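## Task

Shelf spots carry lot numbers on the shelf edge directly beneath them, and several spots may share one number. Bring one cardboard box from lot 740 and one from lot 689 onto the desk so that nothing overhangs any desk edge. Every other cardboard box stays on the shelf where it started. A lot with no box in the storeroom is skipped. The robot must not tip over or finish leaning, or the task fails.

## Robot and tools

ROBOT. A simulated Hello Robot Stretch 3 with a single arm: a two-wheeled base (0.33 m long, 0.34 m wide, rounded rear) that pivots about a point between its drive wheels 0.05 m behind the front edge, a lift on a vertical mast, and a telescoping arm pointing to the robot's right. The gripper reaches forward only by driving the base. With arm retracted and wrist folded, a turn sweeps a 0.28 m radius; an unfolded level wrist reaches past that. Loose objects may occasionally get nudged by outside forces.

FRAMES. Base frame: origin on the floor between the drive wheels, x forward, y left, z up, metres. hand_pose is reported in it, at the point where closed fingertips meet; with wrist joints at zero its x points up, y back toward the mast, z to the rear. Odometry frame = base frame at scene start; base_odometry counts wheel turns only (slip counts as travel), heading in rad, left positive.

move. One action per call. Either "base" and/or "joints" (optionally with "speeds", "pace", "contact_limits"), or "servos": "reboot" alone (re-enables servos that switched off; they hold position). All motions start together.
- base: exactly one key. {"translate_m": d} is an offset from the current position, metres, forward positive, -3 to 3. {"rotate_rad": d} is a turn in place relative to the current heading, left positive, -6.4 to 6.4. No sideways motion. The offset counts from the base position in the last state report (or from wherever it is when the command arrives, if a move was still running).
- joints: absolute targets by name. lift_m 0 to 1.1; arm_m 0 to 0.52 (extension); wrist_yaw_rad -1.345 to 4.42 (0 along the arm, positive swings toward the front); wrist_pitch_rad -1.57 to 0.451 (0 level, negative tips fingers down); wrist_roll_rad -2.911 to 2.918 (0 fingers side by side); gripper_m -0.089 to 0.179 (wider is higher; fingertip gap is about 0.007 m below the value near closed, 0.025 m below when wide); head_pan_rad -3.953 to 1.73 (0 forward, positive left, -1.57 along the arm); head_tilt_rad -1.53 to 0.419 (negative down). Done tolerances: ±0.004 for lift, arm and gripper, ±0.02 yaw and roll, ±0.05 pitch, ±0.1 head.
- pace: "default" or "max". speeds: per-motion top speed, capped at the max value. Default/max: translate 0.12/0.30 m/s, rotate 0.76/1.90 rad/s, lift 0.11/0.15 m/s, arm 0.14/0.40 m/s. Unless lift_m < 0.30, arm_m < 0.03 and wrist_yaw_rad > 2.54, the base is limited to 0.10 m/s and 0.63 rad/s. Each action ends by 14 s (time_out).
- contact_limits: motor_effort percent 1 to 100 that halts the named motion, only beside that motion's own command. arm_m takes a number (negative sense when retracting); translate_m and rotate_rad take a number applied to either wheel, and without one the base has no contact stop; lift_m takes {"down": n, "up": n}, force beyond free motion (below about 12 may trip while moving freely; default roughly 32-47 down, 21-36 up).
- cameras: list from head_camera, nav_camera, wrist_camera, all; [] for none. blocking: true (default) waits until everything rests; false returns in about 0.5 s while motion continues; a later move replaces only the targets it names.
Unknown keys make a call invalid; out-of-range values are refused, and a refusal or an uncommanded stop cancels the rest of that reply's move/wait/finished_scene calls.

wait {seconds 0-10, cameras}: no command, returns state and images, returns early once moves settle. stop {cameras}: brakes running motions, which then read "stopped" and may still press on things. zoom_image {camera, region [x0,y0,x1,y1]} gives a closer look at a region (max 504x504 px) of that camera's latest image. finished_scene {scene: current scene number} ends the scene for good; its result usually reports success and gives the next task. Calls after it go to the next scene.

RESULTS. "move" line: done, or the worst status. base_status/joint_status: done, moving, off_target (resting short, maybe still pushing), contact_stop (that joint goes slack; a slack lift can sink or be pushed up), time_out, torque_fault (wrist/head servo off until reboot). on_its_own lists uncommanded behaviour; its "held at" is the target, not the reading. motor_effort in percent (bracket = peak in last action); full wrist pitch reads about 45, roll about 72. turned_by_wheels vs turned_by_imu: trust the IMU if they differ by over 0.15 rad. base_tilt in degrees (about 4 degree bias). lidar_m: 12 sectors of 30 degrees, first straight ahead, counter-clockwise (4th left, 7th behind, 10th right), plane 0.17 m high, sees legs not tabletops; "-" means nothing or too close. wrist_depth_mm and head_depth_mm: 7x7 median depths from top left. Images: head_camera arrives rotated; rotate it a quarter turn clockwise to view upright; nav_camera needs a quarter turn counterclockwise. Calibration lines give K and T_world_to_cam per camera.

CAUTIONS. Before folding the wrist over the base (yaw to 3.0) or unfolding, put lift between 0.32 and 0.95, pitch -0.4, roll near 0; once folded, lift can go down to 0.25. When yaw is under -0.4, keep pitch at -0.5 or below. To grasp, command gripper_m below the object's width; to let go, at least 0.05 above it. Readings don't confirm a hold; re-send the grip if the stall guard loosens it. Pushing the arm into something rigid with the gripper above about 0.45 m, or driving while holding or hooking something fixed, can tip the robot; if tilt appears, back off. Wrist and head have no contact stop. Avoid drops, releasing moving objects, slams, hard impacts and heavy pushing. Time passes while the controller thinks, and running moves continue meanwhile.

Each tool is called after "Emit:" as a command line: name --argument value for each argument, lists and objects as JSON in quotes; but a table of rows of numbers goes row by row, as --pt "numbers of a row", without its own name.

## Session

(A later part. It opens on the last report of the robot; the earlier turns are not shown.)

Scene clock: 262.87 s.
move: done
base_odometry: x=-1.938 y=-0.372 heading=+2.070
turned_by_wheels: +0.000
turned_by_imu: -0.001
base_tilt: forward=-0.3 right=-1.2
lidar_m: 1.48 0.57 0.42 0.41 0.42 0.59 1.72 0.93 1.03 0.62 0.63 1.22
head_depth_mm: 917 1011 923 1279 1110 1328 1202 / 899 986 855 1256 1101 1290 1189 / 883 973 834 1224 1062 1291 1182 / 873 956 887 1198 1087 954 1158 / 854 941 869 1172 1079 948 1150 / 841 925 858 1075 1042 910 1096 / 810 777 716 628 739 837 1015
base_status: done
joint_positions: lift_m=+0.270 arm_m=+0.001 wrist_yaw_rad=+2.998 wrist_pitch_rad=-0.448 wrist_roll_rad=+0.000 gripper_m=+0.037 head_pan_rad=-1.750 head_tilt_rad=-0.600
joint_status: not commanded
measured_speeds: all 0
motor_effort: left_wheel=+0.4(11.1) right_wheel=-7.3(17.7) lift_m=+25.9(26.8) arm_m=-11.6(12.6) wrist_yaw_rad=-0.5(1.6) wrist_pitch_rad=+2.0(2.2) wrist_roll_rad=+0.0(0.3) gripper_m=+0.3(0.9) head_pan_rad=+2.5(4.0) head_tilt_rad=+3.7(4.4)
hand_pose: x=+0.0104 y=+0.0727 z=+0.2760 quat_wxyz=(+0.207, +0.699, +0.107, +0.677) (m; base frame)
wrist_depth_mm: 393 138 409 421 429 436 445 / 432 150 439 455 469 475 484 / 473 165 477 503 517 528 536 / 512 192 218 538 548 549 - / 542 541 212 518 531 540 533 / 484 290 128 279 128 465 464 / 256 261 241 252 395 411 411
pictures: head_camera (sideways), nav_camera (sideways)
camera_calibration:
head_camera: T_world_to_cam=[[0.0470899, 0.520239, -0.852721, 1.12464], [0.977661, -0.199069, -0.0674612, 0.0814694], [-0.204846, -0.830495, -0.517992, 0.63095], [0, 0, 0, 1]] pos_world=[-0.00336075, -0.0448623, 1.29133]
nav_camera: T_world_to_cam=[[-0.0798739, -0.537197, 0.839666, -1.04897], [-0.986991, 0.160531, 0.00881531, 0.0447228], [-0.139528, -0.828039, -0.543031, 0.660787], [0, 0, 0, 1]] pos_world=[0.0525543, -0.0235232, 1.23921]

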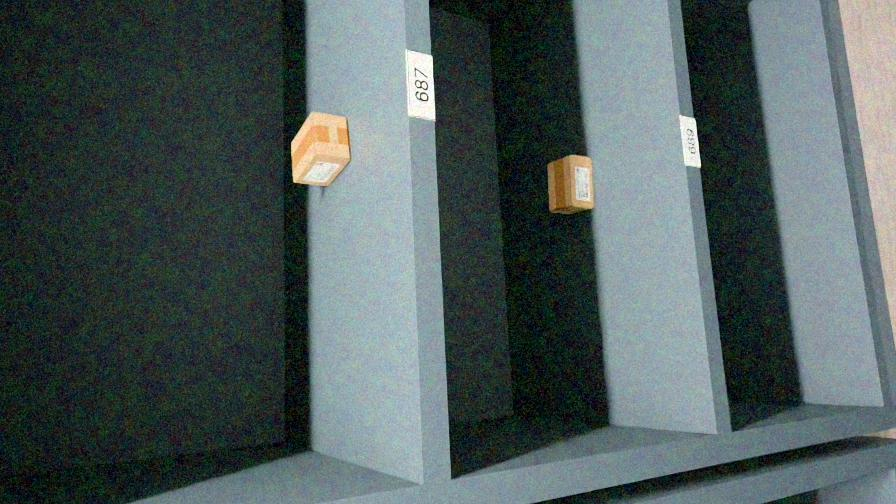

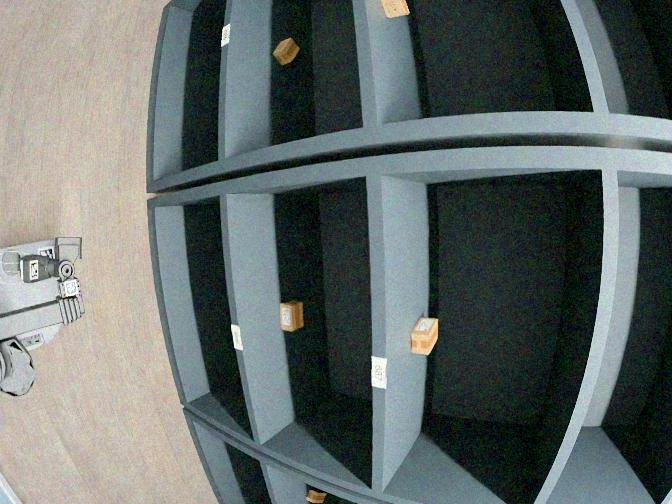

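Emit:
zoom_image --camera "head_camera" --region '[540, 90, 720, 220]'

Emit:
move --base '{"translate_m": -0.6}' --joints '{"head_pan_rad": -1.85, "head_tilt_rad": -0.6}' --pace "max" --cameras '["head_camera", "nav_camera"]'

Scaled by 2.800 from the camera's 896x504 image, which has a finer 1280x720 frame.

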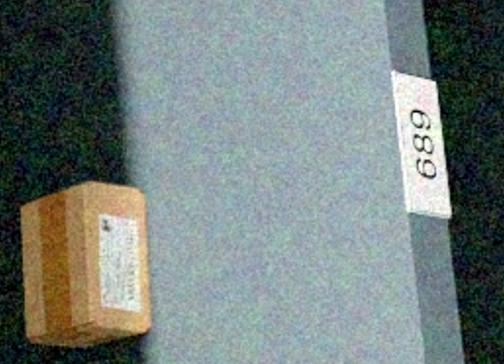

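Scene clock: 272.97 s.
move: done
base_odometry: x=-1.651 y=-0.899 heading=+2.070
turned_by_wheels: +0.000
turned_by_imu: -0.001
base_tilt: forward=-0.2 right=-1.1
lidar_m: 1.52 0.58 0.43 0.42 0.44 0.61 1.76 1.21 0.61 0.60 1.00 0.94
head_depth_mm: 957 1062 923 1341 1117 1370 1235 / 929 1025 912 1290 1105 1327 1205 / 511 972 842 1264 1099 1282 1193 / 494 546 601 683 786 928 1142 / 559 624 708 678 965 916 1126 / 836 916 859 669 1072 908 1149 / 818 890 848 662 1064 879 1136
base_status: done
joint_positions: lift_m=+0.270 arm_m=+0.001 wrist_yaw_rad=+2.998 wrist_pitch_rad=-0.448 wrist_roll_rad=+0.000 gripper_m=+0.037 head_pan_rad=-1.850 head_tilt_rad=-0.600
joint_status: all done
measured_speeds: all 0
motor_effort: left_wheel=+1.1(14.5) right_wheel=-9.8(14.5) lift_m=+24.0(25.9) arm_m=-11.1(12.3) wrist_yaw_rad=+0.0(2.0) wrist_pitch_rad=+2.1(2.2) wrist_roll_rad=-0.1(0.3) gripper_m=+0.4(0.9) head_pan_rad=-3.1(5.1) head_tilt_rad=+3.3(6.0)
hand_pose: x=+0.0104 y=+0.0727 z=+0.2760 quat_wxyz=(+0.207, +0.699, +0.107, +0.677) (m; base frame)
wrist_depth_mm: 403 138 420 432 436 449 461 / 441 150 450 471 483 489 501 / 481 165 484 514 521 533 535 / 525 192 195 548 - - 600 / 544 518 212 524 531 544 536 / 479 290 128 278 129 469 463 / 255 260 240 251 394 414 410
pictures: head_camera (sideways), nav_camera (sideways)
camera_calibration:
head_camera: T_world_to_cam=[[0.0987745, 0.512574, -0.852943, 1.12461], [0.952847, -0.295859, -0.0674519, 0.0816087], [-0.286925, -0.806062, -0.517628, 0.630977], [0, 0, 0, 1]] pos_world=[-0.00780054, -0.0436957, 1.29135]
nav_camera: T_world_to_cam=[[-0.133091, -0.526173, 0.839898, -1.04894], [-0.965991, 0.258423, 0.00882288, 0.0445849], [-0.221692, -0.81016, -0.542673, 0.660822], [0, 0, 0, 1]] pos_world=[0.049962, -0.0280762, 1.23922]

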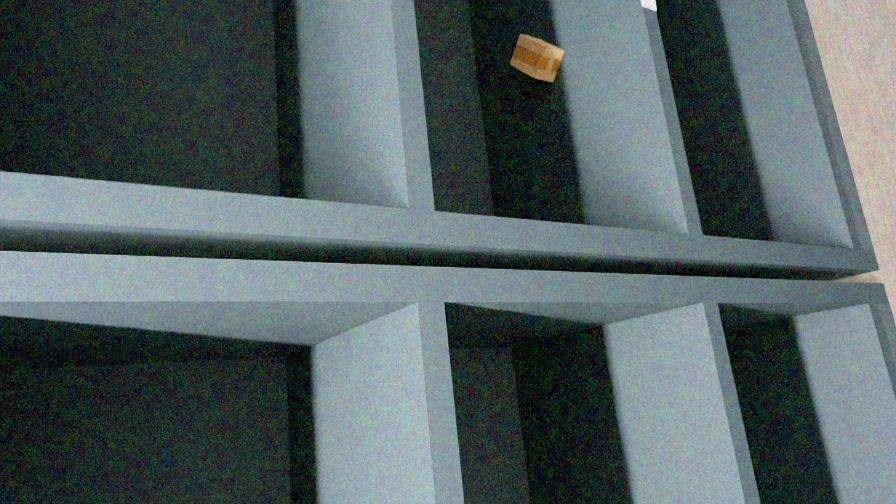

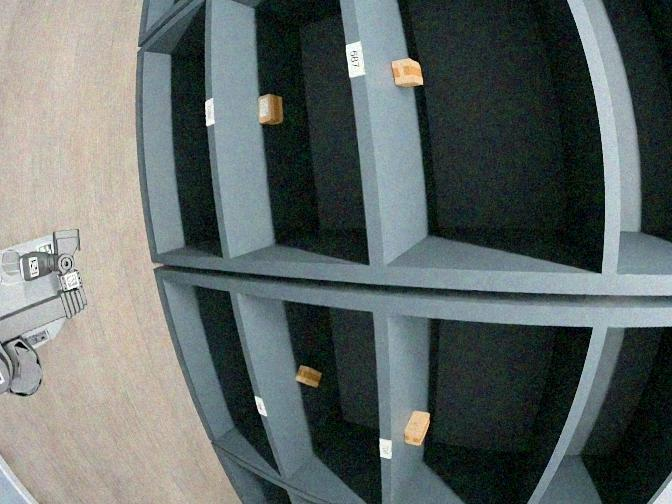

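Emit:
move --base '{"translate_m": -0.45}' --joints '{"head_pan_rad": -1.9, "head_tilt_rad": -0.6}' --pace "max" --cameras '["head_camera", "nav_camera"]'

Scene clock: 323.80 s.
move: done
base_odometry: x=-1.436 y=-1.294 heading=+2.070
turned_by_wheels: +0.000
turned_by_imu: +0.000
base_tilt: forward=-0.4 right=-1.2
lidar_m: 1.54 0.59 0.44 0.43 0.44 0.62 1.59 0.84 0.87 0.84 0.63 1.30
head_depth_mm: 858 891 868 939 1009 1119 1243 / 943 1024 912 1128 1107 1247 1224 / 919 1014 897 1279 1096 1285 1188 / 886 978 830 1228 1086 952 1159 / 860 947 872 1178 1044 922 1150 / 831 909 858 669 1070 890 1142 / 811 882 847 658 1067 859 1143
base_status: done
joint_positions: lift_m=+0.270 arm_m=+0.001 wrist_yaw_rad=+2.998 wrist_pitch_rad=-0.448 wrist_roll_rad=+0.000 gripper_m=+0.037 head_pan_rad=-1.902 head_tilt_rad=-0.600
joint_status: all done
measured_speeds: all 0
motor_effort: left_wheel=-5.6(13.7) right_wheel=-4.1(15.0) lift_m=+25.7(26.6) arm_m=-10.4(11.5) wrist_yaw_rad=+0.2(1.6) wrist_pitch_rad=+2.0(2.2) wrist_roll_rad=+0.1(0.3) gripper_m=+0.4(1.0) head_pan_rad=+0.0(4.0) head_tilt_rad=+2.8(3.5)
hand_pose: x=+0.0104 y=+0.0727 z=+0.2760 quat_wxyz=(+0.207, +0.699, +0.107, +0.677) (m; base frame)
wrist_depth_mm: 407 138 425 437 448 455 465 / 450 149 458 476 483 498 512 / 495 166 497 525 529 535 545 / 530 189 193 - - - 609 / 546 537 213 533 532 543 541 / 478 289 128 278 129 467 466 / 255 259 241 251 393 409 410
pictures: head_camera (sideways), nav_camera (sideways)
camera_calibration:
head_camera: T_world_to_cam=[[0.125224, 0.506761, -0.852943, 1.12445], [0.936221, -0.344877, -0.0674519, 0.0817101], [-0.328343, -0.790097, -0.517628, 0.63123], [0, 0, 0, 1]] pos_world=[-0.010048, -0.042916, 1.29135]
nav_camera: T_world_to_cam=[[-0.1602, -0.518563, 0.839898, -1.04878], [-0.951289, 0.308173, 0.00882288, 0.0444952], [-0.263409, -0.797572, -0.542673, 0.661077], [0, 0, 0, 1]] pos_world=[0.0484469, -0.0303131, 1.23922]

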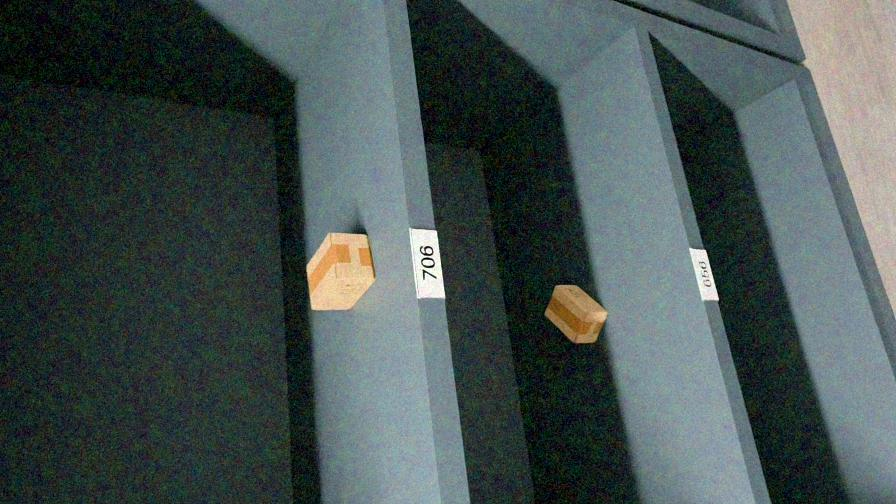

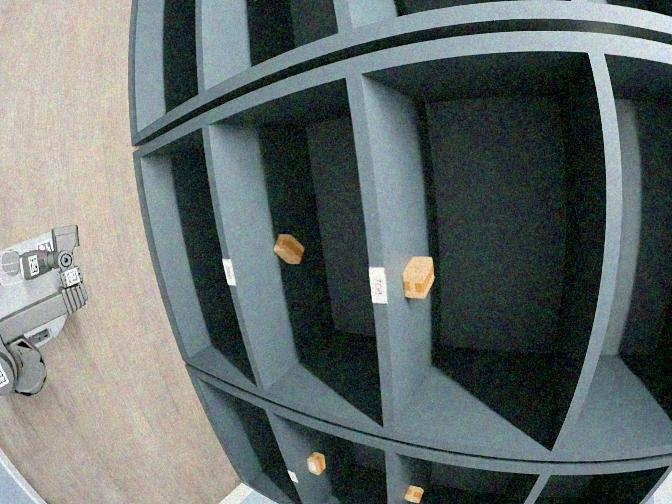

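Emit:
move --base '{"translate_m": 0.72}' --joints '{"head_pan_rad": -1.6, "head_tilt_rad": -0.7}' --pace "max" --cameras '["head_camera"]'

Emit:
move --joints '{"lift_m": 0.5, "wrist_pitch_rad": -0.4}' --cameras '[]'

Emit:
move --joints '{"wrist_yaw_rad": 0.0, "gripper_m": 0.179}' --cameras '["wrist_camera", "head_camera"]'

Scene clock: 368.53 s.
move: done
base_odometry: x=-1.780 y=-0.662 heading=+2.070
turned_by_wheels: +0.000
turned_by_imu: +0.000
base_tilt: forward=-0.3 right=-1.3
lidar_m: 1.50 0.57 0.43 0.41 0.43 0.60 1.75 1.45 0.71 1.04 0.75 1.51
head_depth_mm: 858 931 710 1009 944 1041 1170 / 858 943 700 1199 997 1248 1179 / 854 943 691 1198 989 1268 1178 / 855 934 683 1201 978 1290 1173 / 855 928 677 1189 972 1285 1169 / 854 922 667 1176 965 1283 1160 / 855 921 663 1168 962 1263 1153
base_status: done
joint_positions: lift_m=+0.270 arm_m=+0.001 wrist_yaw_rad=+2.998 wrist_pitch_rad=-0.448 wrist_roll_rad=+0.000 gripper_m=+0.037 head_pan_rad=-1.600 head_tilt_rad=-0.700
joint_status: all done
measured_speeds: all 0
motor_effort: left_wheel=+4.3(16.0) right_wheel=-1.9(12.1) lift_m=+26.5(31.0) arm_m=-9.9(10.8) wrist_yaw_rad=-1.2(1.7) wrist_pitch_rad=+2.1(2.2) wrist_roll_rad=+0.3(0.3) gripper_m=+0.3(1.0) head_pan_rad=-2.9(5.7) head_tilt_rad=-5.6(7.6)
hand_pose: x=+0.0104 y=+0.0727 z=+0.2760 quat_wxyz=(+0.207, +0.699, +0.107, +0.677) (m; base frame)
wrist_depth_mm: 399 138 416 425 433 441 450 / 436 150 444 465 476 482 494 / 476 165 482 516 533 532 537 / 525 191 215 542 553 - 602 / 543 525 213 534 529 535 540 / 479 289 128 278 128 467 465 / 255 260 241 250 393 409 408
pictures: head_camera (sideways)
camera_calibration:
head_camera: T_world_to_cam=[[-0.0288871, 0.603707, -0.796683, 1.05204], [0.996636, -0.0437629, -0.0692997, 0.0837383], [-0.0767018, -0.796004, -0.600411, 0.737397], [0, 0, 0, 1]] pos_world=[0.00349354, -0.0444875, 1.28669]

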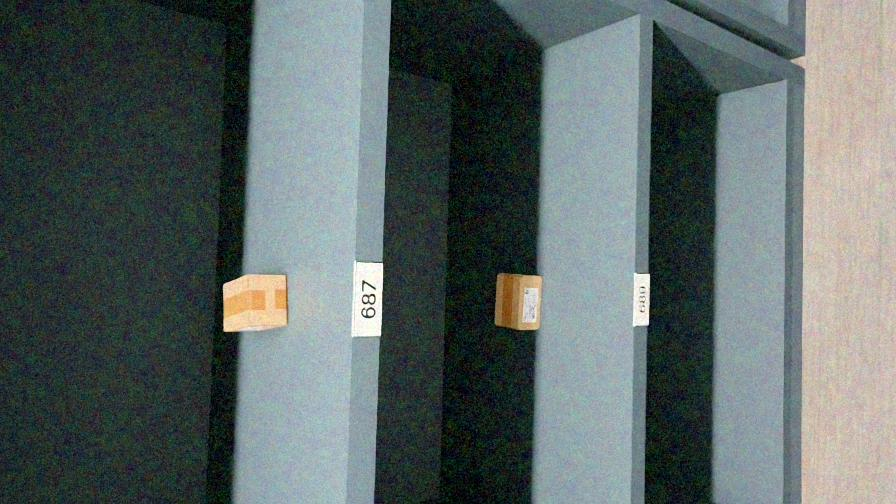

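Scene clock: 371.47 s.
move: done
base_odometry: x=-1.780 y=-0.662 heading=+2.070
turned_by_wheels: +0.000
turned_by_imu: +0.000
base_tilt: forward=-0.4 right=-1.2
lidar_m: 1.50 0.58 0.43 0.41 0.43 0.60 1.74 1.45 0.71 1.04 0.75 1.51
head_depth_mm: 859 930 708 1011 941 1040 1161 / 860 948 700 1203 997 1239 1183 / 855 944 692 1193 986 1264 1175 / 853 931 686 1195 981 1293 1168 / 855 925 677 1186 975 1287 1164 / 856 922 668 1185 967 1277 1162 / 854 925 662 1175 959 1278 1148
base_status: not commanded
joint_positions: lift_m=+0.500 arm_m=+0.001 wrist_yaw_rad=+2.998 wrist_pitch_rad=-0.420 wrist_roll_rad=+0.000 gripper_m=+0.037 head_pan_rad=-1.600 head_tilt_rad=-0.700
joint_status: all done
measured_speeds: all 0
motor_effort: left_wheel=+4.4(5.0) right_wheel=-1.2(2.6) lift_m=+30.3(34.3) arm_m=-9.7(10.2) wrist_yaw_rad=-0.1(1.6) wrist_pitch_rad=+3.3(6.0) wrist_roll_rad=-0.3(0.3) gripper_m=+0.7(0.9) head_pan_rad=-3.0(3.6) head_tilt_rad=-5.0(6.5)
hand_pose: x=+0.0109 y=+0.0763 z=+0.5122 quat_wxyz=(+0.197, +0.700, +0.098, +0.679) (m; base frame)
wrist_depth_mm: 398 137 418 420 427 437 446 / 431 147 441 455 465 480 490 / 471 162 482 499 518 524 536 / 518 188 192 544 - - - / - - 203 149 151 - - / - - 129 - 126 737 727 / 664 675 265 661 638 652 651
pictures: none
No camera images: "cameras" was empty.

Scene clock: 373.93 s.
move: done
base_odometry: x=-1.780 y=-0.662 heading=+2.070
turned_by_wheels: +0.000
turned_by_imu: +0.000
base_tilt: forward=-0.2 right=-1.1
lidar_m: 1.50 0.58 0.43 0.41 0.43 0.60 1.74 1.45 0.71 1.05 0.75 1.51
head_depth_mm: 858 927 710 1013 940 1042 1162 / 856 943 702 1204 997 1239 1185 / 856 938 694 1200 984 1276 1155 / 854 934 684 1202 978 1292 1179 / 855 925 675 1188 975 1282 1142 / 853 922 667 1180 967 1279 1159 / 855 925 663 1167 964 1270 1155
base_status: not commanded
joint_positions: lift_m=+0.500 arm_m=+0.001 wrist_yaw_rad=+0.003 wrist_pitch_rad=-0.420 wrist_roll_rad=+0.000 gripper_m=+0.179 head_pan_rad=-1.600 head_tilt_rad=-0.700
joint_status: all done
measured_speeds: all 0
motor_effort: left_wheel=+4.0(4.7) right_wheel=-2.1(2.8) lift_m=+29.8(31.1) arm_m=-9.4(10.1) wrist_yaw_rad=-2.6(6.7) wrist_pitch_rad=+3.2(3.3) wrist_roll_rad=-0.3(0.3) gripper_m=+1.0(85.2) head_pan_rad=-3.2(3.5) head_tilt_rad=-5.6(6.4)
hand_pose: x=-0.0208 y=-0.3697 z=+0.5122 quat_wxyz=(+0.692, +0.149, -0.691, -0.147) (m; base frame)
wrist_depth_mm: 434 435 469 460 410 440 433 / 369 358 353 346 342 334 329 / - - - - - 834 - / - - - - - - - / - 145 - - - - - / - 126 - - - - - / 635 641 654 - - - 105
pictures: head_camera (sideways), wrist_camera
camera_calibration:
head_camera: T_world_to_cam=[[-0.0286536, 0.603746, -0.796661, 1.05201], [0.996619, -0.0441445, -0.0693002, 0.0837391], [-0.077008, -0.795953, -0.60044, 0.737436], [0, 0, 0, 1]] pos_world=[0.00347641, -0.0444859, 1.28669]
wrist_camera: T_world_to_cam=[[-0.998879, -0.0398947, -0.0254912, -0.0158342], [-0.00252671, 0.582588, -0.812763, 0.664186], [0.0472758, -0.811788, -0.582036, 0.165181], [0, 0, 0, 1]] pos_world=[-0.0219473, -0.253487, 0.635564]

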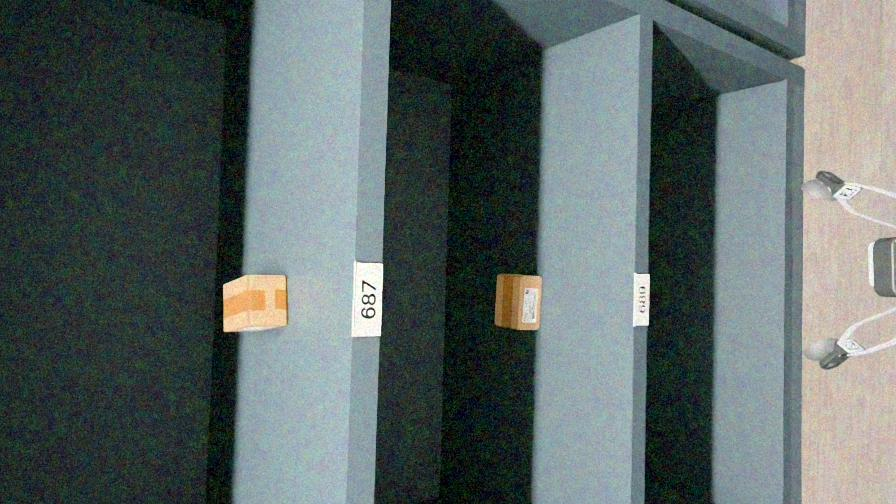

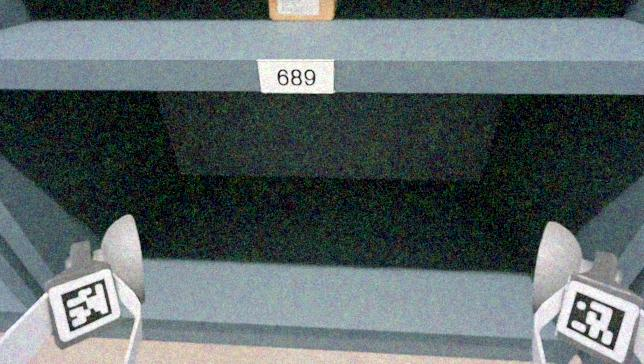

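Emit:
move --base '{"translate_m": 0.045}' --joints '{"lift_m": 0.6, "wrist_pitch_rad": -0.3}' --cameras '["wrist_camera"]'

Scene clock: 408.43 s.
move: done
base_odometry: x=-1.802 y=-0.622 heading=+2.070
turned_by_wheels: +0.000
turned_by_imu: +0.000
base_tilt: forward=-0.4 right=-1.3
lidar_m: 1.50 0.57 0.42 0.41 0.43 0.59 1.74 1.46 0.74 1.05 0.72 1.46
head_depth_mm: 862 944 711 1125 996 1095 1173 / 857 946 702 1204 995 1270 1180 / 859 938 691 1206 987 1277 1153 / 857 927 685 1198 984 1294 1105 / 857 925 677 1189 977 1287 1136 / 857 922 667 1176 967 1277 1157 / 857 924 692 1167 961 1229 1154
base_status: done
joint_positions: lift_m=+0.600 arm_m=+0.001 wrist_yaw_rad=+0.003 wrist_pitch_rad=-0.321 wrist_roll_rad=+0.000 gripper_m=+0.179 head_pan_rad=-1.600 head_tilt_rad=-0.700
joint_status: all done
measured_speeds: all 0
motor_effort: left_wheel=+7.7(12.6) right_wheel=+1.5(7.6) lift_m=+29.6(33.8) arm_m=-8.6(9.6) wrist_yaw_rad=-2.2(4.0) wrist_pitch_rad=+3.4(5.7) wrist_roll_rad=+0.0(0.3) gripper_m=+0.4(1.2) head_pan_rad=-2.7(3.7) head_tilt_rad=-5.5(6.3)
hand_pose: x=-0.0208 y=-0.3811 z=+0.6351 quat_wxyz=(+0.699, +0.114, -0.697, -0.112) (m; base frame)
wrist_depth_mm: 483 - - - - - - / 486 - - - - - - / 489 511 538 536 530 522 518 / 436 430 421 423 421 417 417 / 479 142 - - 415 403 392 / - 140 - - - - - / - 721 - - - - 105
pictures: wrist_camera
camera_calibration:
wrist_camera: T_world_to_cam=[[-0.99888, -0.0420251, -0.0217205, -0.0163806], [-0.00215571, 0.499105, -0.866539, 0.77305], [0.0472572, -0.865522, -0.498637, 0.153957], [0, 0, 0, 1]] pos_world=[-0.0219714, -0.253269, 0.74629]

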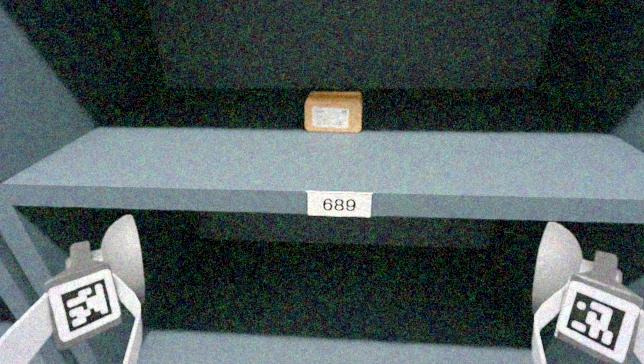

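Emit:
move --joints '{"lift_m": 0.54, "arm_m": 0.33}' --cameras '["wrist_camera"]'

Scene clock: 446.43 s.
move: done
base_odometry: x=-1.802 y=-0.622 heading=+2.070
turned_by_wheels: +0.000
turned_by_imu: +0.000
base_tilt: forward=-0.3 right=-1.2
lidar_m: 1.50 0.57 0.43 0.41 0.43 0.60 1.74 1.46 0.73 1.05 0.72 1.47
head_depth_mm: 860 947 707 1124 994 1095 1164 / 856 944 703 1201 998 1275 1156 / 858 946 692 1201 982 622 515 / 859 928 685 1198 765 1203 1173 / 858 926 676 1199 950 1281 1166 / 855 928 668 1184 968 1282 1156 / 854 927 692 1167 964 1242 1158
base_status: not commanded
joint_positions: lift_m=+0.540 arm_m=+0.330 wrist_yaw_rad=+0.003 wrist_pitch_rad=-0.321 wrist_roll_rad=+0.000 gripper_m=+0.179 head_pan_rad=-1.600 head_tilt_rad=-0.700
joint_status: all done
measured_speeds: all 0
motor_effort: left_wheel=+8.0(8.4) right_wheel=+1.6(2.5) lift_m=+29.8(32.6) arm_m=+13.2(15.6) wrist_yaw_rad=-3.6(4.3) wrist_pitch_rad=+3.3(3.5) wrist_roll_rad=+0.1(0.3) gripper_m=+0.4(1.1) head_pan_rad=-3.0(3.5) head_tilt_rad=-5.8(6.1)
hand_pose: x=-0.0208 y=-0.7106 z=+0.5751 quat_wxyz=(+0.699, +0.114, -0.697, -0.112) (m; base frame)
wrist_depth_mm: - - - - - - - / 458 - - - - - - / 417 408 409 272 401 399 393 / 307 303 289 232 285 296 295 / 252 231 241 239 238 237 245 / 119 144 199 198 197 196 196 / 161 171 170 170 168 163 107
pictures: wrist_camera
camera_calibration:
wrist_camera: T_world_to_cam=[[-0.998881, -0.0420155, -0.021716, -0.0315264], [-0.00214915, 0.499002, -0.866598, 0.885463], [0.0472469, -0.865582, -0.498534, -0.161184], [0, 0, 0, 1]] pos_world=[-0.0219727, -0.582691, 0.6863]

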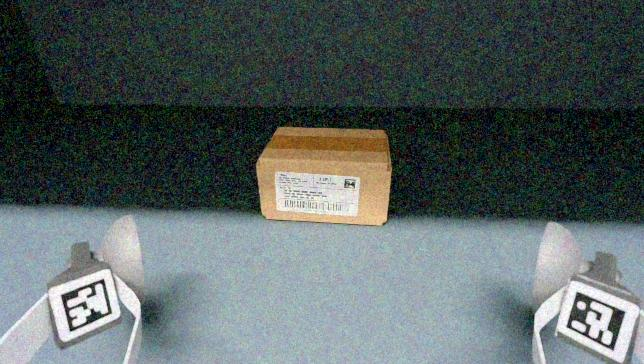

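Emit:
move --base '{"translate_m": 0.006}' --joints '{"lift_m": 0.53}' --cameras '[]'

Emit:
move --joints '{"arm_m": 0.44}' --contact_limits '{"arm_m": 35}' --cameras '["wrist_camera"]'

Scene clock: 472.03 s.
move: done
base_odometry: x=-1.805 y=-0.617 heading=+2.070
turned_by_wheels: +0.000
turned_by_imu: +0.000
base_tilt: forward=-0.3 right=-1.3
lidar_m: 1.49 0.57 0.43 0.41 0.43 0.60 1.74 1.46 0.74 1.05 0.72 1.46
head_depth_mm: 862 947 709 1132 1005 1109 1168 / 857 941 702 1203 995 1271 1166 / 860 941 695 1201 988 610 519 / 858 927 683 1203 771 1199 1174 / 855 926 677 1191 974 1278 1164 / 857 924 669 1179 967 1278 1159 / 855 923 691 1175 962 1218 1156
base_status: done
joint_positions: lift_m=+0.530 arm_m=+0.330 wrist_yaw_rad=+0.003 wrist_pitch_rad=-0.321 wrist_roll_rad=+0.000 gripper_m=+0.179 head_pan_rad=-1.600 head_tilt_rad=-0.700
joint_status: all done
measured_speeds: all 0
motor_effort: left_wheel=+6.6(10.4) right_wheel=+3.3(6.9) lift_m=+23.5(26.9) arm_m=+11.3(11.9) wrist_yaw_rad=-3.6(3.8) wrist_pitch_rad=+3.3(3.4) wrist_roll_rad=+0.0(0.3) gripper_m=+0.8(1.0) head_pan_rad=-3.0(3.3) head_tilt_rad=-6.2(6.2)
hand_pose: x=-0.0208 y=-0.7106 z=+0.5651 quat_wxyz=(+0.699, +0.114, -0.697, -0.112) (m; base frame)
wrist_depth_mm: - - - - - - - / 457 - - - - - - / 389 387 382 245 354 373 369 / 285 284 283 232 265 276 275 / 236 216 224 224 221 220 219 / 123 175 185 185 184 183 182 / 151 155 159 163 157 153 107
pictures: none
No camera images: "cameras" was empty.

Scene clock: 474.10 s.
move: done
base_odometry: x=-1.805 y=-0.617 heading=+2.070
turned_by_wheels: +0.000
turned_by_imu: +0.000
base_tilt: forward=-0.2 right=-1.1
lidar_m: 1.50 0.57 0.42 0.41 0.43 0.60 1.74 1.46 0.74 1.05 0.72 1.46
head_depth_mm: 865 942 710 1137 1004 1109 1163 / 862 945 701 1202 995 1276 1184 / 856 943 692 1201 909 617 519 / 857 926 687 1204 770 1292 1168 / 856 926 677 1190 971 1281 1165 / 857 923 668 1183 972 1274 1158 / 855 921 692 1167 961 1216 1155
base_status: not commanded
joint_positions: lift_m=+0.530 arm_m=+0.440 wrist_yaw_rad=+0.003 wrist_pitch_rad=-0.321 wrist_roll_rad=+0.000 gripper_m=+0.179 head_pan_rad=-1.600 head_tilt_rad=-0.700
joint_status: all done
measured_speeds: all 0
motor_effort: left_wheel=+6.3(7.0) right_wheel=+3.2(3.8) lift_m=+25.4(25.9) arm_m=+14.5(15.3) wrist_yaw_rad=-3.5(4.3) wrist_pitch_rad=+3.4(3.5) wrist_roll_rad=-0.3(0.3) gripper_m=+0.5(1.1) head_pan_rad=-2.7(3.4) head_tilt_rad=-5.5(5.8)
contact_limits: arm_m 35 (drawing in: default 32, maximum 55; extending or still: default 41, maximum 69)
hand_pose: x=-0.0208 y=-0.8206 z=+0.5651 quat_wxyz=(+0.699, +0.114, -0.697, -0.112) (m; base frame)
wrist_depth_mm: - - - - - - - / - - - - - - - / 361 359 356 351 350 346 324 / 285 284 283 282 278 275 274 / 236 215 144 143 149 220 219 / 118 174 134 130 126 183 182 / 150 154 149 142 136 152 107
pictures: wrist_camera
camera_calibration:
wrist_camera: T_world_to_cam=[[-0.998883, -0.0419673, -0.021716, -0.0363372], [-0.00212513, 0.499002, -0.866598, 0.931686], [0.0472051, -0.865584, -0.498534, -0.261386], [0, 0, 0, 1]] pos_world=[-0.0219779, -0.692689, 0.676298]

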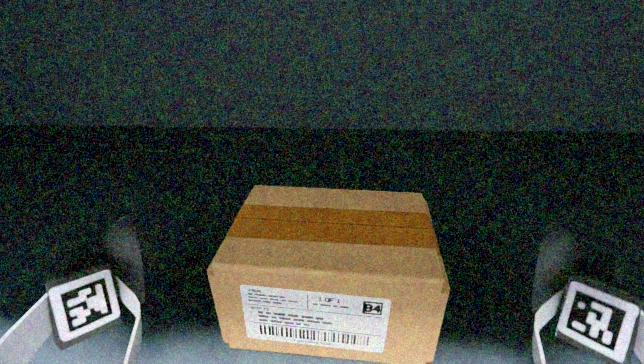

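Emit:
move --joints '{"gripper_m": 0.07}' --cameras '["wrist_camera"]'

Scene clock: 484.77 s.
move: done
base_odometry: x=-1.805 y=-0.617 heading=+2.070
turned_by_wheels: +0.000
turned_by_imu: +0.000
base_tilt: forward=-0.3 right=-1.2
lidar_m: 1.50 0.58 0.43 0.41 0.43 0.60 1.74 1.46 0.74 1.04 0.72 1.47
head_depth_mm: 861 948 709 1137 1002 1108 1172 / 861 945 703 1204 992 1277 1182 / 857 942 693 1193 906 616 519 / 858 929 686 1199 769 1294 1172 / 855 928 677 1193 974 1285 1163 / 857 923 666 1185 967 1275 1161 / 855 923 691 1169 961 1214 1152
base_status: not commanded
joint_positions: lift_m=+0.530 arm_m=+0.440 wrist_yaw_rad=+0.003 wrist_pitch_rad=-0.319 wrist_roll_rad=+0.000 gripper_m=+0.070 head_pan_rad=-1.600 head_tilt_rad=-0.700
joint_status: all done
measured_speeds: all 0
motor_effort: left_wheel=+6.4(7.1) right_wheel=+2.9(3.9) lift_m=+29.7(31.2) arm_m=+13.6(14.2) wrist_yaw_rad=-2.5(4.4) wrist_pitch_rad=+3.2(3.4) wrist_roll_rad=+0.0(0.3) gripper_m=-10.0(83.8) head_pan_rad=-2.8(3.5) head_tilt_rad=-4.8(6.1)
contact_limits: arm_m 35 (drawing in: default 32, maximum 55; extending or still: default 41, maximum 69)
hand_pose: x=-0.0209 y=-0.8207 z=+0.5654 quat_wxyz=(+0.699, +0.114, -0.698, -0.112) (m; base frame)
wrist_depth_mm: - - - - - - - / - - - - - - - / 362 360 359 355 352 346 325 / 287 283 281 281 279 277 274 / 227 226 144 143 147 221 219 / 188 181 134 139 132 177 183 / 165 124 149 149 149 148 161
pictures: wrist_camera
camera_calibration:
wrist_camera: T_world_to_cam=[[-0.998889, -0.0418368, -0.0216689, -0.0362924], [-0.00204429, 0.497963, -0.867196, 0.931481], [0.047071, -0.866189, -0.497496, -0.262435], [0, 0, 0, 1]] pos_world=[-0.0219948, -0.69268, 0.67643]

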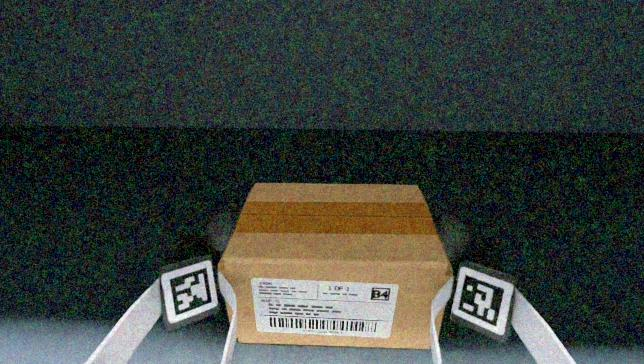

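Emit:
move --joints '{"lift_m": 0.59}' --cameras '["wrist_camera"]'

Scene clock: 490.67 s.
move: done
base_odometry: x=-1.805 y=-0.617 heading=+2.070
turned_by_wheels: +0.000
turned_by_imu: +0.000
base_tilt: forward=-0.3 right=-1.2
lidar_m: 1.49 0.57 0.43 0.41 0.43 0.60 1.74 1.46 0.74 1.05 0.72 1.46
head_depth_mm: 860 947 709 1138 1005 1104 1160 / 861 943 698 1204 996 1273 1117 / 858 946 693 1201 702 548 1108 / 857 925 683 1200 756 1291 1176 / 851 924 677 1189 975 1290 1166 / 855 923 666 1182 966 1283 1162 / 853 927 692 1174 964 1219 1156
base_status: not commanded
joint_positions: lift_m=+0.590 arm_m=+0.440 wrist_yaw_rad=+0.003 wrist_pitch_rad=-0.322 wrist_roll_rad=+0.000 gripper_m=+0.070 head_pan_rad=-1.600 head_tilt_rad=-0.700
joint_status: all done
measured_speeds: all 0
motor_effort: left_wheel=+6.5(7.0) right_wheel=+3.4(3.7) lift_m=+28.7(33.2) arm_m=+12.7(13.5) wrist_yaw_rad=-2.6(4.4) wrist_pitch_rad=+3.5(3.6) wrist_roll_rad=-0.2(0.3) gripper_m=-9.3(10.3) head_pan_rad=-2.9(3.1) head_tilt_rad=-5.1(5.8)
contact_limits: arm_m 35 (drawing in: default 32, maximum 55; extending or still: default 41, maximum 69)
hand_pose: x=-0.0209 y=-0.8205 z=+0.6249 quat_wxyz=(+0.698, +0.114, -0.697, -0.113) (m; base frame)
wrist_depth_mm: - - - - - - - / - - - - - - - / - - - - - - - / 388 384 381 182 356 376 372 / 320 321 149 145 147 313 311 / 267 265 134 136 132 251 260 / 233 213 149 148 147 210 223
pictures: wrist_camera
camera_calibration:
wrist_camera: T_world_to_cam=[[-0.99889, -0.041786, -0.0217574, -0.034898], [-0.00204857, 0.499921, -0.866068, 0.98384], [0.0470665, -0.865062, -0.499452, -0.2305], [0, 0, 0, 1]] pos_world=[-0.021995, -0.692697, 0.73619]

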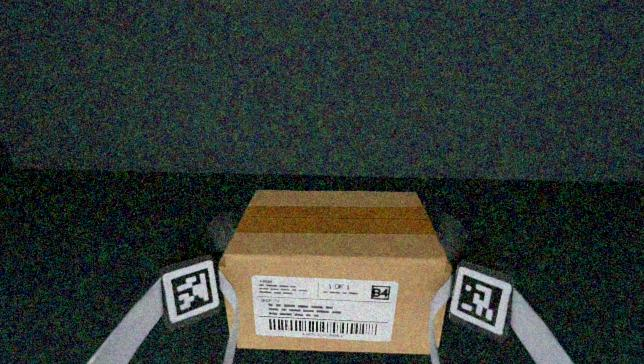

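Emit:
move --joints '{"arm_m": 0.0}' --cameras '["wrist_camera"]'

Emit:
move --joints '{"wrist_yaw_rad": 2.6, "lift_m": 0.5, "wrist_pitch_rad": -0.35}' --cameras '["wrist_camera"]'

Scene clock: 517.53 s.
move: done
base_odometry: x=-1.805 y=-0.617 heading=+2.070
turned_by_wheels: +0.000
turned_by_imu: +0.000
base_tilt: forward=-0.3 right=-1.1
lidar_m: 1.49 0.57 0.42 0.41 0.43 0.60 1.74 1.45 0.74 1.05 0.72 1.46
head_depth_mm: 858 942 709 1139 1002 1106 1167 / 861 946 701 1203 996 1273 1175 / 859 942 694 1202 985 1299 1176 / 858 930 685 1201 979 1288 640 / 857 924 675 1187 976 1284 1119 / 853 924 670 1179 965 1279 1156 / 856 924 693 1169 962 1213 1157
base_status: not commanded
joint_positions: lift_m=+0.590 arm_m=+0.001 wrist_yaw_rad=+0.003 wrist_pitch_rad=-0.322 wrist_roll_rad=+0.000 gripper_m=+0.070 head_pan_rad=-1.600 head_tilt_rad=-0.700
joint_status: all done
measured_speeds: all 0
motor_effort: left_wheel=+6.1(6.9) right_wheel=+3.4(3.8) lift_m=+30.3(31.8) arm_m=-13.6(15.2) wrist_yaw_rad=-2.6(4.5) wrist_pitch_rad=+3.6(3.7) wrist_roll_rad=-0.2(0.3) gripper_m=-9.4(10.3) head_pan_rad=-2.9(3.3) head_tilt_rad=-4.3(5.6)
hand_pose: x=-0.0209 y=-0.3810 z=+0.6248 quat_wxyz=(+0.698, +0.114, -0.697, -0.113) (m; base frame)
wrist_depth_mm: 482 - - - - - - / 486 - - - - - - / 482 519 509 504 507 495 497 / 431 429 423 404 401 397 394 / 491 - 149 145 145 155 - / 511 - 135 136 133 - - / - 124 146 146 144 113 -
pictures: wrist_camera
camera_calibration:
wrist_camera: T_world_to_cam=[[-0.99889, -0.0417821, -0.0217646, -0.0165306], [-0.00204901, 0.50008, -0.865977, 0.764116], [0.0470663, -0.864971, -0.49961, 0.149754], [0, 0, 0, 1]] pos_world=[-0.0219949, -0.253277, 0.736166]

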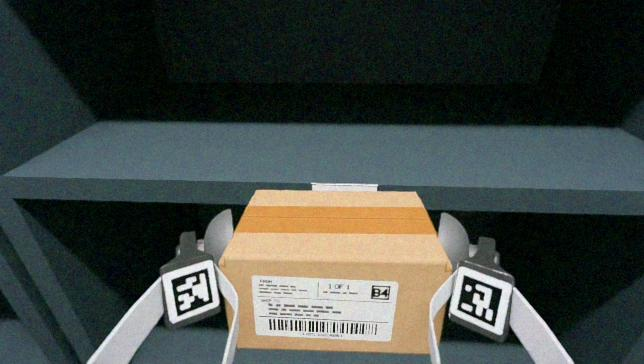

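Scene clock: 519.80 s.
move: done
base_odometry: x=-1.805 y=-0.617 heading=+2.070
turned_by_wheels: +0.000
turned_by_imu: +0.000
base_tilt: forward=-0.3 right=-1.1
lidar_m: 1.50 0.57 0.42 0.41 0.43 0.60 1.74 1.46 0.74 1.05 0.72 1.46
head_depth_mm: 862 947 711 1140 1000 1110 1177 / 858 948 703 1197 996 1272 1180 / 857 940 693 1204 989 1293 1175 / 858 929 685 1199 978 1300 1169 / 858 927 675 1190 976 1284 1162 / 855 925 669 1184 972 1279 1163 / 857 923 691 1169 963 1219 1158
base_status: not commanded
joint_positions: lift_m=+0.500 arm_m=+0.001 wrist_yaw_rad=+2.597 wrist_pitch_rad=-0.371 wrist_roll_rad=+0.000 gripper_m=+0.070 head_pan_rad=-1.600 head_tilt_rad=-0.700
joint_status: all done
measured_speeds: all 0
motor_effort: left_wheel=+6.4(6.9) right_wheel=+2.4(3.8) lift_m=+24.1(31.0) arm_m=-10.9(13.7) wrist_yaw_rad=+2.6(5.8) wrist_pitch_rad=+3.4(6.1) wrist_roll_rad=+0.0(0.3) gripper_m=-9.7(10.2) head_pan_rad=-2.7(3.2) head_tilt_rad=-4.3(5.4)
hand_pose: x=+0.0979 y=+0.0512 z=+0.5234 quat_wxyz=(+0.313, +0.704, -0.061, +0.635) (m; base frame)
wrist_depth_mm: 351 386 427 485 530 - - / 369 412 458 517 - - - / 396 436 489 531 - - - / 419 466 522 182 - - - / 448 495 149 146 145 909 918 / 482 123 135 136 132 775 788 / 202 - 147 148 147 653 671
pictures: wrist_camera
camera_calibration:
wrist_camera: T_world_to_cam=[[0.874134, -0.485109, -0.0236557, -0.0417431], [-0.280218, -0.463955, -0.840371, 0.523579], [0.396696, 0.741225, -0.541495, 0.372767], [0, 0, 0, 1]] pos_world=[0.0353303, -0.0536369, 0.640865]

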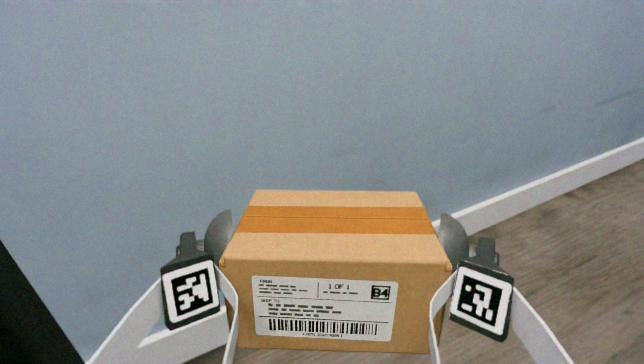

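Emit:
move --joints '{"lift_m": 0.29, "head_pan_rad": 0.0, "head_tilt_rad": -0.4}' --cameras '[]'

Emit:
move --base '{"translate_m": 1.83}' --pace "max" --cameras '["wrist_camera"]'

Scene clock: 546.07 s.
move: done
base_odometry: x=-1.805 y=-0.617 heading=+2.070
turned_by_wheels: +0.000
turned_by_imu: +0.000
base_tilt: forward=-0.3 right=-1.2
lidar_m: 1.50 0.57 0.43 0.41 0.43 0.60 1.73 1.46 0.74 1.05 0.72 1.46
head_depth_mm: 2012 2148 2261 2459 2347 1614 1424 / 2003 2157 2276 2463 2458 1791 1425 / 2003 2126 2293 2468 2460 1780 1411 / 2025 2158 2298 2457 2433 1765 1403 / 2032 2138 2289 2454 2386 1776 1411 / 1630 1681 1742 1797 1866 1689 1386 / 1125 1147 1171 1192 1230 1259 1279
base_status: not commanded
joint_positions: lift_m=+0.290 arm_m=+0.001 wrist_yaw_rad=+2.597 wrist_pitch_rad=-0.372 wrist_roll_rad=+0.000 gripper_m=+0.070 head_pan_rad=+0.004 head_tilt_rad=-0.399
joint_status: all done
measured_speeds: all 0
motor_effort: left_wheel=+6.6(6.9) right_wheel=+3.5(3.8) lift_m=+24.6(26.4) arm_m=-4.2(7.4) wrist_yaw_rad=+2.2(3.6) wrist_pitch_rad=+3.6(3.6) wrist_roll_rad=-0.3(0.3) gripper_m=-9.6(9.9) head_pan_rad=-3.0(6.7) head_tilt_rad=+2.6(8.2)
hand_pose: x=+0.0979 y=+0.0511 z=+0.3132 quat_wxyz=(+0.313, +0.704, -0.061, +0.634) (m; base frame)
wrist_depth_mm: 351 385 432 482 532 - - / 372 409 456 513 - - - / 395 439 489 529 - - 934 / 422 467 516 182 677 765 765 / 452 492 149 145 147 627 622 / 470 484 135 136 132 515 529 / 202 281 147 148 147 437 460
pictures: none
No camera images: "cameras" was empty.

Scene clock: 553.57 s.
move: done
base_odometry: x=-2.681 y=+0.990 heading=+2.070
turned_by_wheels: +0.000
turned_by_imu: +0.002
base_tilt: forward=-0.3 right=-1.2
lidar_m: 0.57 0.52 0.39 0.38 0.39 0.55 1.60 1.46 0.77 2.08 0.80 0.59
head_depth_mm: 456 484 518 556 599 653 715 / 456 485 520 557 601 655 717 / 456 486 519 558 603 654 717 / 457 485 519 557 603 655 719 / 457 486 519 558 603 656 717 / 457 486 520 560 604 657 719 / 457 487 520 559 605 658 719
base_status: done
joint_positions: lift_m=+0.290 arm_m=+0.001 wrist_yaw_rad=+2.597 wrist_pitch_rad=-0.372 wrist_roll_rad=+0.000 gripper_m=+0.070 head_pan_rad=+0.000 head_tilt_rad=-0.400
joint_status: not commanded
measured_speeds: all 0
motor_effort: left_wheel=+5.9(12.5) right_wheel=+0.3(14.5) lift_m=+29.9(31.7) arm_m=+4.9(5.3) wrist_yaw_rad=+2.1(3.3) wrist_pitch_rad=+3.6(3.7) wrist_roll_rad=+0.0(0.3) gripper_m=-9.7(10.2) head_pan_rad=-3.0(3.8) head_tilt_rad=-3.8(4.6)
hand_pose: x=+0.0978 y=+0.0512 z=+0.3131 quat_wxyz=(+0.313, +0.704, -0.060, +0.634) (m; base frame)
wrist_depth_mm: 327 355 395 445 504 - - / 347 376 420 481 531 - - / 366 402 453 518 - - - / 390 433 480 182 181 - - / 413 457 148 145 147 611 - / 445 450 135 136 132 514 514 / 202 280 147 148 148 436 459
pictures: wrist_camera
camera_calibration:
wrist_camera: T_world_to_cam=[[0.874362, -0.484696, -0.0236975, -0.0466279], [-0.280465, -0.464883, -0.839776, 0.346706], [0.39602, 0.740914, -0.542416, 0.259388], [0, 0, 0, 1]] pos_world=[0.0352858, -0.0536067, 0.430746]

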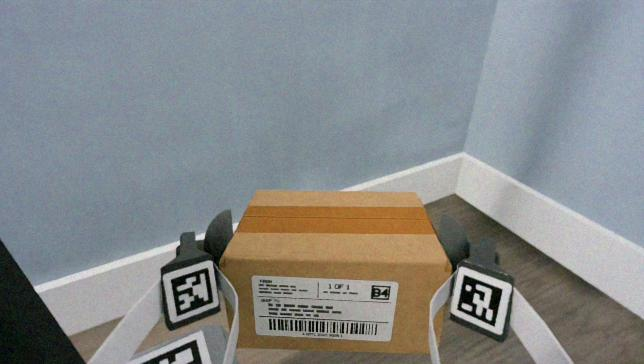

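Emit:
move --base '{"rotate_rad": -1.571}' --cameras '[]'

Emit:
move --base '{"translate_m": 1.0}' --pace "max" --cameras '["nav_camera"]'

Scene clock: 564.00 s.
move: done
base_odometry: x=-2.681 y=+0.990 heading=+0.500
turned_by_wheels: -1.571
turned_by_imu: -1.546
base_tilt: forward=-0.4 right=-1.3
lidar_m: 1.98 0.79 0.59 0.58 0.52 0.39 0.38 0.39 0.55 1.69 1.46 0.77
head_depth_mm: 2839 3015 3147 3295 2331 1236 1208 / 2846 2999 3229 3392 2439 1790 1425 / 2839 2993 3203 3351 2410 1771 1414 / 2838 3021 3226 3365 2409 1762 1411 / 2878 3038 3201 3351 2375 1751 1398 / 2157 2214 2306 2371 2193 1766 1386 / 1502 1530 1572 1599 1656 1615 1388
base_status: done
joint_positions: lift_m=+0.290 arm_m=+0.001 wrist_yaw_rad=+2.597 wrist_pitch_rad=-0.372 wrist_roll_rad=+0.000 gripper_m=+0.070 head_pan_rad=+0.000 head_tilt_rad=-0.400
joint_status: not commanded
measured_speeds: all 0
motor_effort: left_wheel=+8.1(12.6) right_wheel=-9.1(12.9) lift_m=+28.8(29.9) arm_m=+4.4(10.2) wrist_yaw_rad=+1.4(2.9) wrist_pitch_rad=+3.6(3.8) wrist_roll_rad=+0.1(0.3) gripper_m=-9.5(10.1) head_pan_rad=-2.0(3.4) head_tilt_rad=-2.8(4.0)
hand_pose: x=+0.0978 y=+0.0512 z=+0.3131 quat_wxyz=(+0.313, +0.704, -0.060, +0.634) (m; base frame)
wrist_depth_mm: - - - - - - - / - - - - - - - / - - - - - 982 983 / - - - 182 782 763 754 / - 630 149 145 147 620 626 / 552 124 135 136 133 516 531 / 202 280 148 148 148 435 457
pictures: none
No camera images: "cameras" was empty.

Scene clock: 568.67 s.
move: done
base_odometry: x=-1.803 y=+1.469 heading=+0.500
turned_by_wheels: +0.000
turned_by_imu: +0.001
base_tilt: forward=-0.3 right=-1.2
lidar_m: 1.85 0.74 0.56 0.54 0.57 0.80 1.36 1.43 0.49 0.48 2.43 2.11
head_depth_mm: 1991 2136 2272 2435 2451 1795 1435 / 1982 2123 2265 2431 2469 1804 1416 / 1997 2129 2270 2447 2432 1781 1419 / 1986 2129 2262 2472 2419 1768 1409 / 2016 2121 2293 2482 2401 1761 1399 / 1979 2076 2136 2236 2122 1742 1395 / 1409 1436 1470 1506 1552 1575 1398
base_status: done
joint_positions: lift_m=+0.290 arm_m=+0.001 wrist_yaw_rad=+2.598 wrist_pitch_rad=-0.372 wrist_roll_rad=+0.000 gripper_m=+0.070 head_pan_rad=+0.000 head_tilt_rad=-0.400
joint_status: not commanded
measured_speeds: all 0
motor_effort: left_wheel=+1.6(13.2) right_wheel=+4.5(13.8) lift_m=+27.8(29.1) arm_m=-13.9(13.9) wrist_yaw_rad=+0.6(3.3) wrist_pitch_rad=+3.7(3.8) wrist_roll_rad=+0.0(0.4) gripper_m=-9.5(10.2) head_pan_rad=-2.0(2.7) head_tilt_rad=-2.2(3.6)
hand_pose: x=+0.0978 y=+0.0512 z=+0.3131 quat_wxyz=(+0.313, +0.704, -0.060, +0.634) (m; base frame)
wrist_depth_mm: - - - - - - - / - - - - - - - / - - - - - 927 962 / - - - 182 772 782 764 / - - 146 145 147 628 620 / 541 124 135 137 132 516 531 / 201 280 147 148 147 435 464
pictures: nav_camera (sideways)
camera_calibration:
nav_camera: T_world_to_cam=[[0.36507, 0.0169871, 0.930825, -1.17059], [0.0154965, -0.999806, 0.0121683, 0.0342397], [0.930851, 0.00998222, -0.365262, 0.422941], [0, 0, 0, 1]] pos_world=[0.0331216, 0.0498961, 1.24368]

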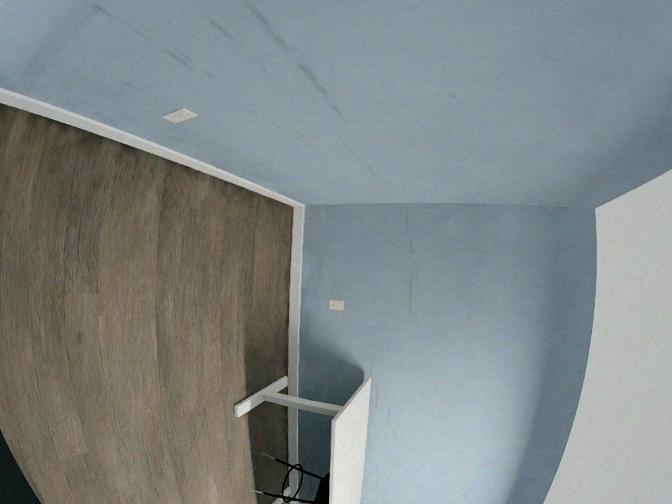

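Emit:
move --base '{"translate_m": 0.6}' --joints '{"head_pan_rad": -0.7, "head_tilt_rad": -0.5}' --pace "max" --cameras '["head_camera"]'

Scene clock: 609.30 s.
move: done
base_odometry: x=-1.277 y=+1.756 heading=+0.500
turned_by_wheels: +0.000
turned_by_imu: +0.000
base_tilt: forward=-0.5 right=-1.3
lidar_m: 1.78 0.72 0.54 0.52 0.54 0.77 1.96 0.71 0.74 2.26 2.01 1.60
head_depth_mm: 2413 2719 2810 2844 2122 1625 1326 / 2234 2473 2430 2526 2132 1610 1319 / 2042 2248 2313 2516 2090 1608 1311 / 1887 2050 2127 2362 2070 1594 1306 / 1750 1905 1990 1814 1917 1591 1290 / 1621 1753 1859 2058 2049 1582 1295 / 1527 1645 1754 1902 1965 1568 1282
base_status: done
joint_positions: lift_m=+0.290 arm_m=+0.001 wrist_yaw_rad=+2.598 wrist_pitch_rad=-0.372 wrist_roll_rad=+0.000 gripper_m=+0.070 head_pan_rad=-0.701 head_tilt_rad=-0.502
joint_status: all done
measured_speeds: all 0
motor_effort: left_wheel=+2.3(11.1) right_wheel=+2.6(14.6) lift_m=+26.5(27.9) arm_m=-10.5(12.5) wrist_yaw_rad=+0.4(3.2) wrist_pitch_rad=+3.6(3.7) wrist_roll_rad=-0.3(0.3) gripper_m=-9.5(10.0) head_pan_rad=+3.5(6.0) head_tilt_rad=-0.6(7.0)
hand_pose: x=+0.0977 y=+0.0512 z=+0.3131 quat_wxyz=(+0.313, +0.704, -0.060, +0.634) (m; base frame)
wrist_depth_mm: - - 501 - - - - / - - - - - - - / - - - - - 947 980 / - - - 182 769 763 776 / - - 146 146 148 630 625 / 546 124 135 137 133 511 533 / 201 281 147 148 148 438 460
pictures: head_camera (sideways)
camera_calibration:
head_camera: T_world_to_cam=[[-0.361428, 0.244273, -0.899834, 1.18858], [0.664768, 0.744219, -0.064982, 0.080159], [0.6538, -0.621667, -0.431366, 0.512996], [0, 0, 0, 1]] pos_world=[0.0409015, -0.0310808, 1.29602]

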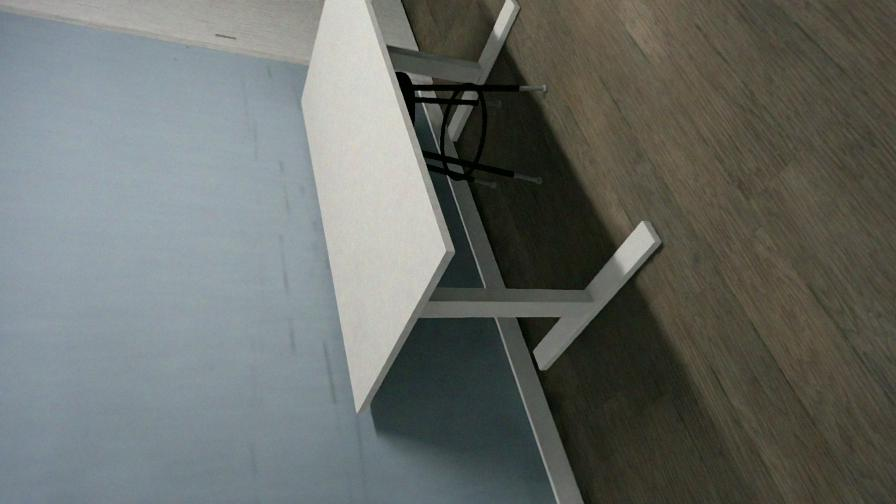

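Emit:
move --base '{"translate_m": 0.43}' --pace "max" --cameras '[]'

Emit:
move --base '{"rotate_rad": 1.562}' --joints '{"head_pan_rad": -1.6, "head_tilt_rad": -0.5}' --cameras '["head_camera"]'

Scene clock: 639.70 s.
move: done
base_odometry: x=-0.899 y=+1.962 heading=+0.500
turned_by_wheels: +0.000
turned_by_imu: +0.000
base_tilt: forward=-0.4 right=-1.3
lidar_m: 1.36 0.69 0.52 0.50 0.53 0.74 2.30 1.06 1.36 3.76 1.28 1.40
head_depth_mm: 1854 2082 2218 1385 2039 1633 1325 / 1705 1885 2009 1363 2002 1611 1324 / 1542 1700 1837 1426 1844 1571 1307 / 1437 1562 1698 1638 1976 1608 1302 / 1322 1443 1553 1691 1844 1598 1299 / 1241 1331 1441 1551 1704 1587 1293 / 1155 1239 1333 1443 1565 1580 1281
base_status: done
joint_positions: lift_m=+0.290 arm_m=+0.001 wrist_yaw_rad=+2.598 wrist_pitch_rad=-0.372 wrist_roll_rad=+0.000 gripper_m=+0.070 head_pan_rad=-0.700 head_tilt_rad=-0.500
joint_status: not commanded
measured_speeds: all 0
motor_effort: left_wheel=+1.2(12.2) right_wheel=+6.8(14.3) lift_m=+25.2(26.3) arm_m=-7.7(9.8) wrist_yaw_rad=+1.9(2.7) wrist_pitch_rad=+3.6(3.8) wrist_roll_rad=+0.0(0.3) gripper_m=-10.2(10.2) head_pan_rad=+3.1(4.0) head_tilt_rad=+3.5(4.8)
hand_pose: x=+0.0977 y=+0.0512 z=+0.3131 quat_wxyz=(+0.313, +0.704, -0.060, +0.634) (m; base frame)
wrist_depth_mm: - - - - - - - / - - - - - - - / - - - - - 897 996 / - - - 181 764 770 763 / - - 146 145 147 631 624 / 526 124 135 137 132 516 531 / 201 281 147 148 147 437 459
pictures: none
No camera images: "cameras" was empty.

Scene clock: 643.03 s.
move: done
base_odometry: x=-0.899 y=+1.962 heading=+2.061
turned_by_wheels: +1.562
turned_by_imu: +1.536
base_tilt: forward=-0.3 right=-1.2
lidar_m: 0.50 0.52 0.72 2.07 1.17 1.33 3.75 1.29 1.33 1.36 0.71 0.52
head_depth_mm: 1128 1231 1332 1470 1639 1641 1330 / 1131 1215 1330 1462 1628 1627 1321 / 1131 1217 1322 1456 1627 1609 1316 / 1128 1209 1321 1459 1612 1607 1303 / 1121 1212 1317 1454 1586 1597 1296 / 1118 1211 1310 1445 1593 1588 1299 / 1114 1205 1309 1419 1551 1525 1286
base_status: done
joint_positions: lift_m=+0.290 arm_m=+0.001 wrist_yaw_rad=+2.598 wrist_pitch_rad=-0.372 wrist_roll_rad=+0.000 gripper_m=+0.070 head_pan_rad=-1.601 head_tilt_rad=-0.500
joint_status: all done
measured_speeds: all 0
motor_effort: left_wheel=-8.8(12.8) right_wheel=+10.4(12.0) lift_m=+25.0(26.0) arm_m=-13.4(13.9) wrist_yaw_rad=+1.5(3.1) wrist_pitch_rad=+3.6(3.7) wrist_roll_rad=+0.1(0.3) gripper_m=-9.7(10.0) head_pan_rad=+3.5(5.1) head_tilt_rad=+3.0(6.8)
hand_pose: x=+0.0977 y=+0.0512 z=+0.3131 quat_wxyz=(+0.313, +0.704, -0.060, +0.634) (m; base frame)
wrist_depth_mm: - - - - - 488 - / - - - - - - - / - - - 995 - - - / 805 782 799 786 667 - - / 649 669 149 145 147 - - / 544 124 134 136 132 515 - / 201 280 147 148 147 437 455
pictures: head_camera (sideways)
camera_calibration:
head_camera: T_world_to_cam=[[-0.0332758, 0.433246, -0.900661, 1.18766], [0.996176, -0.0584641, -0.0649277, 0.0780668], [-0.080786, -0.899378, -0.429644, 0.515236], [0, 0, 0, 1]] pos_world=[0.00337579, -0.0465916, 1.29611]

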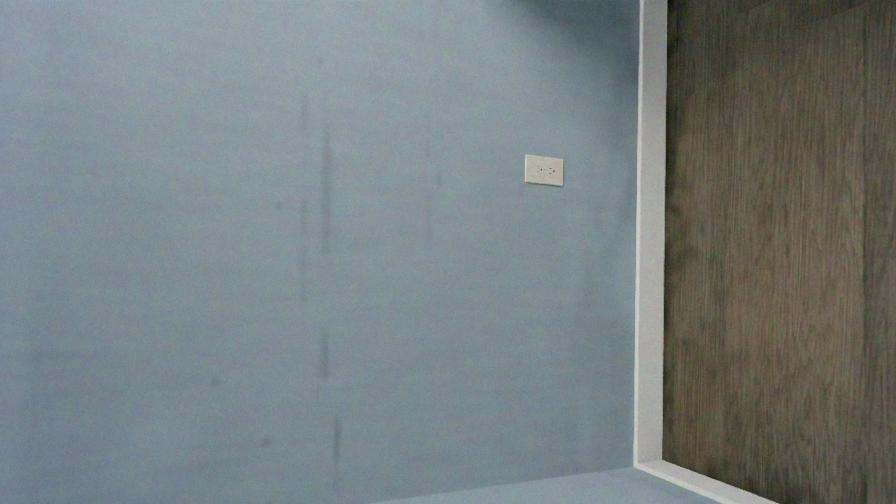

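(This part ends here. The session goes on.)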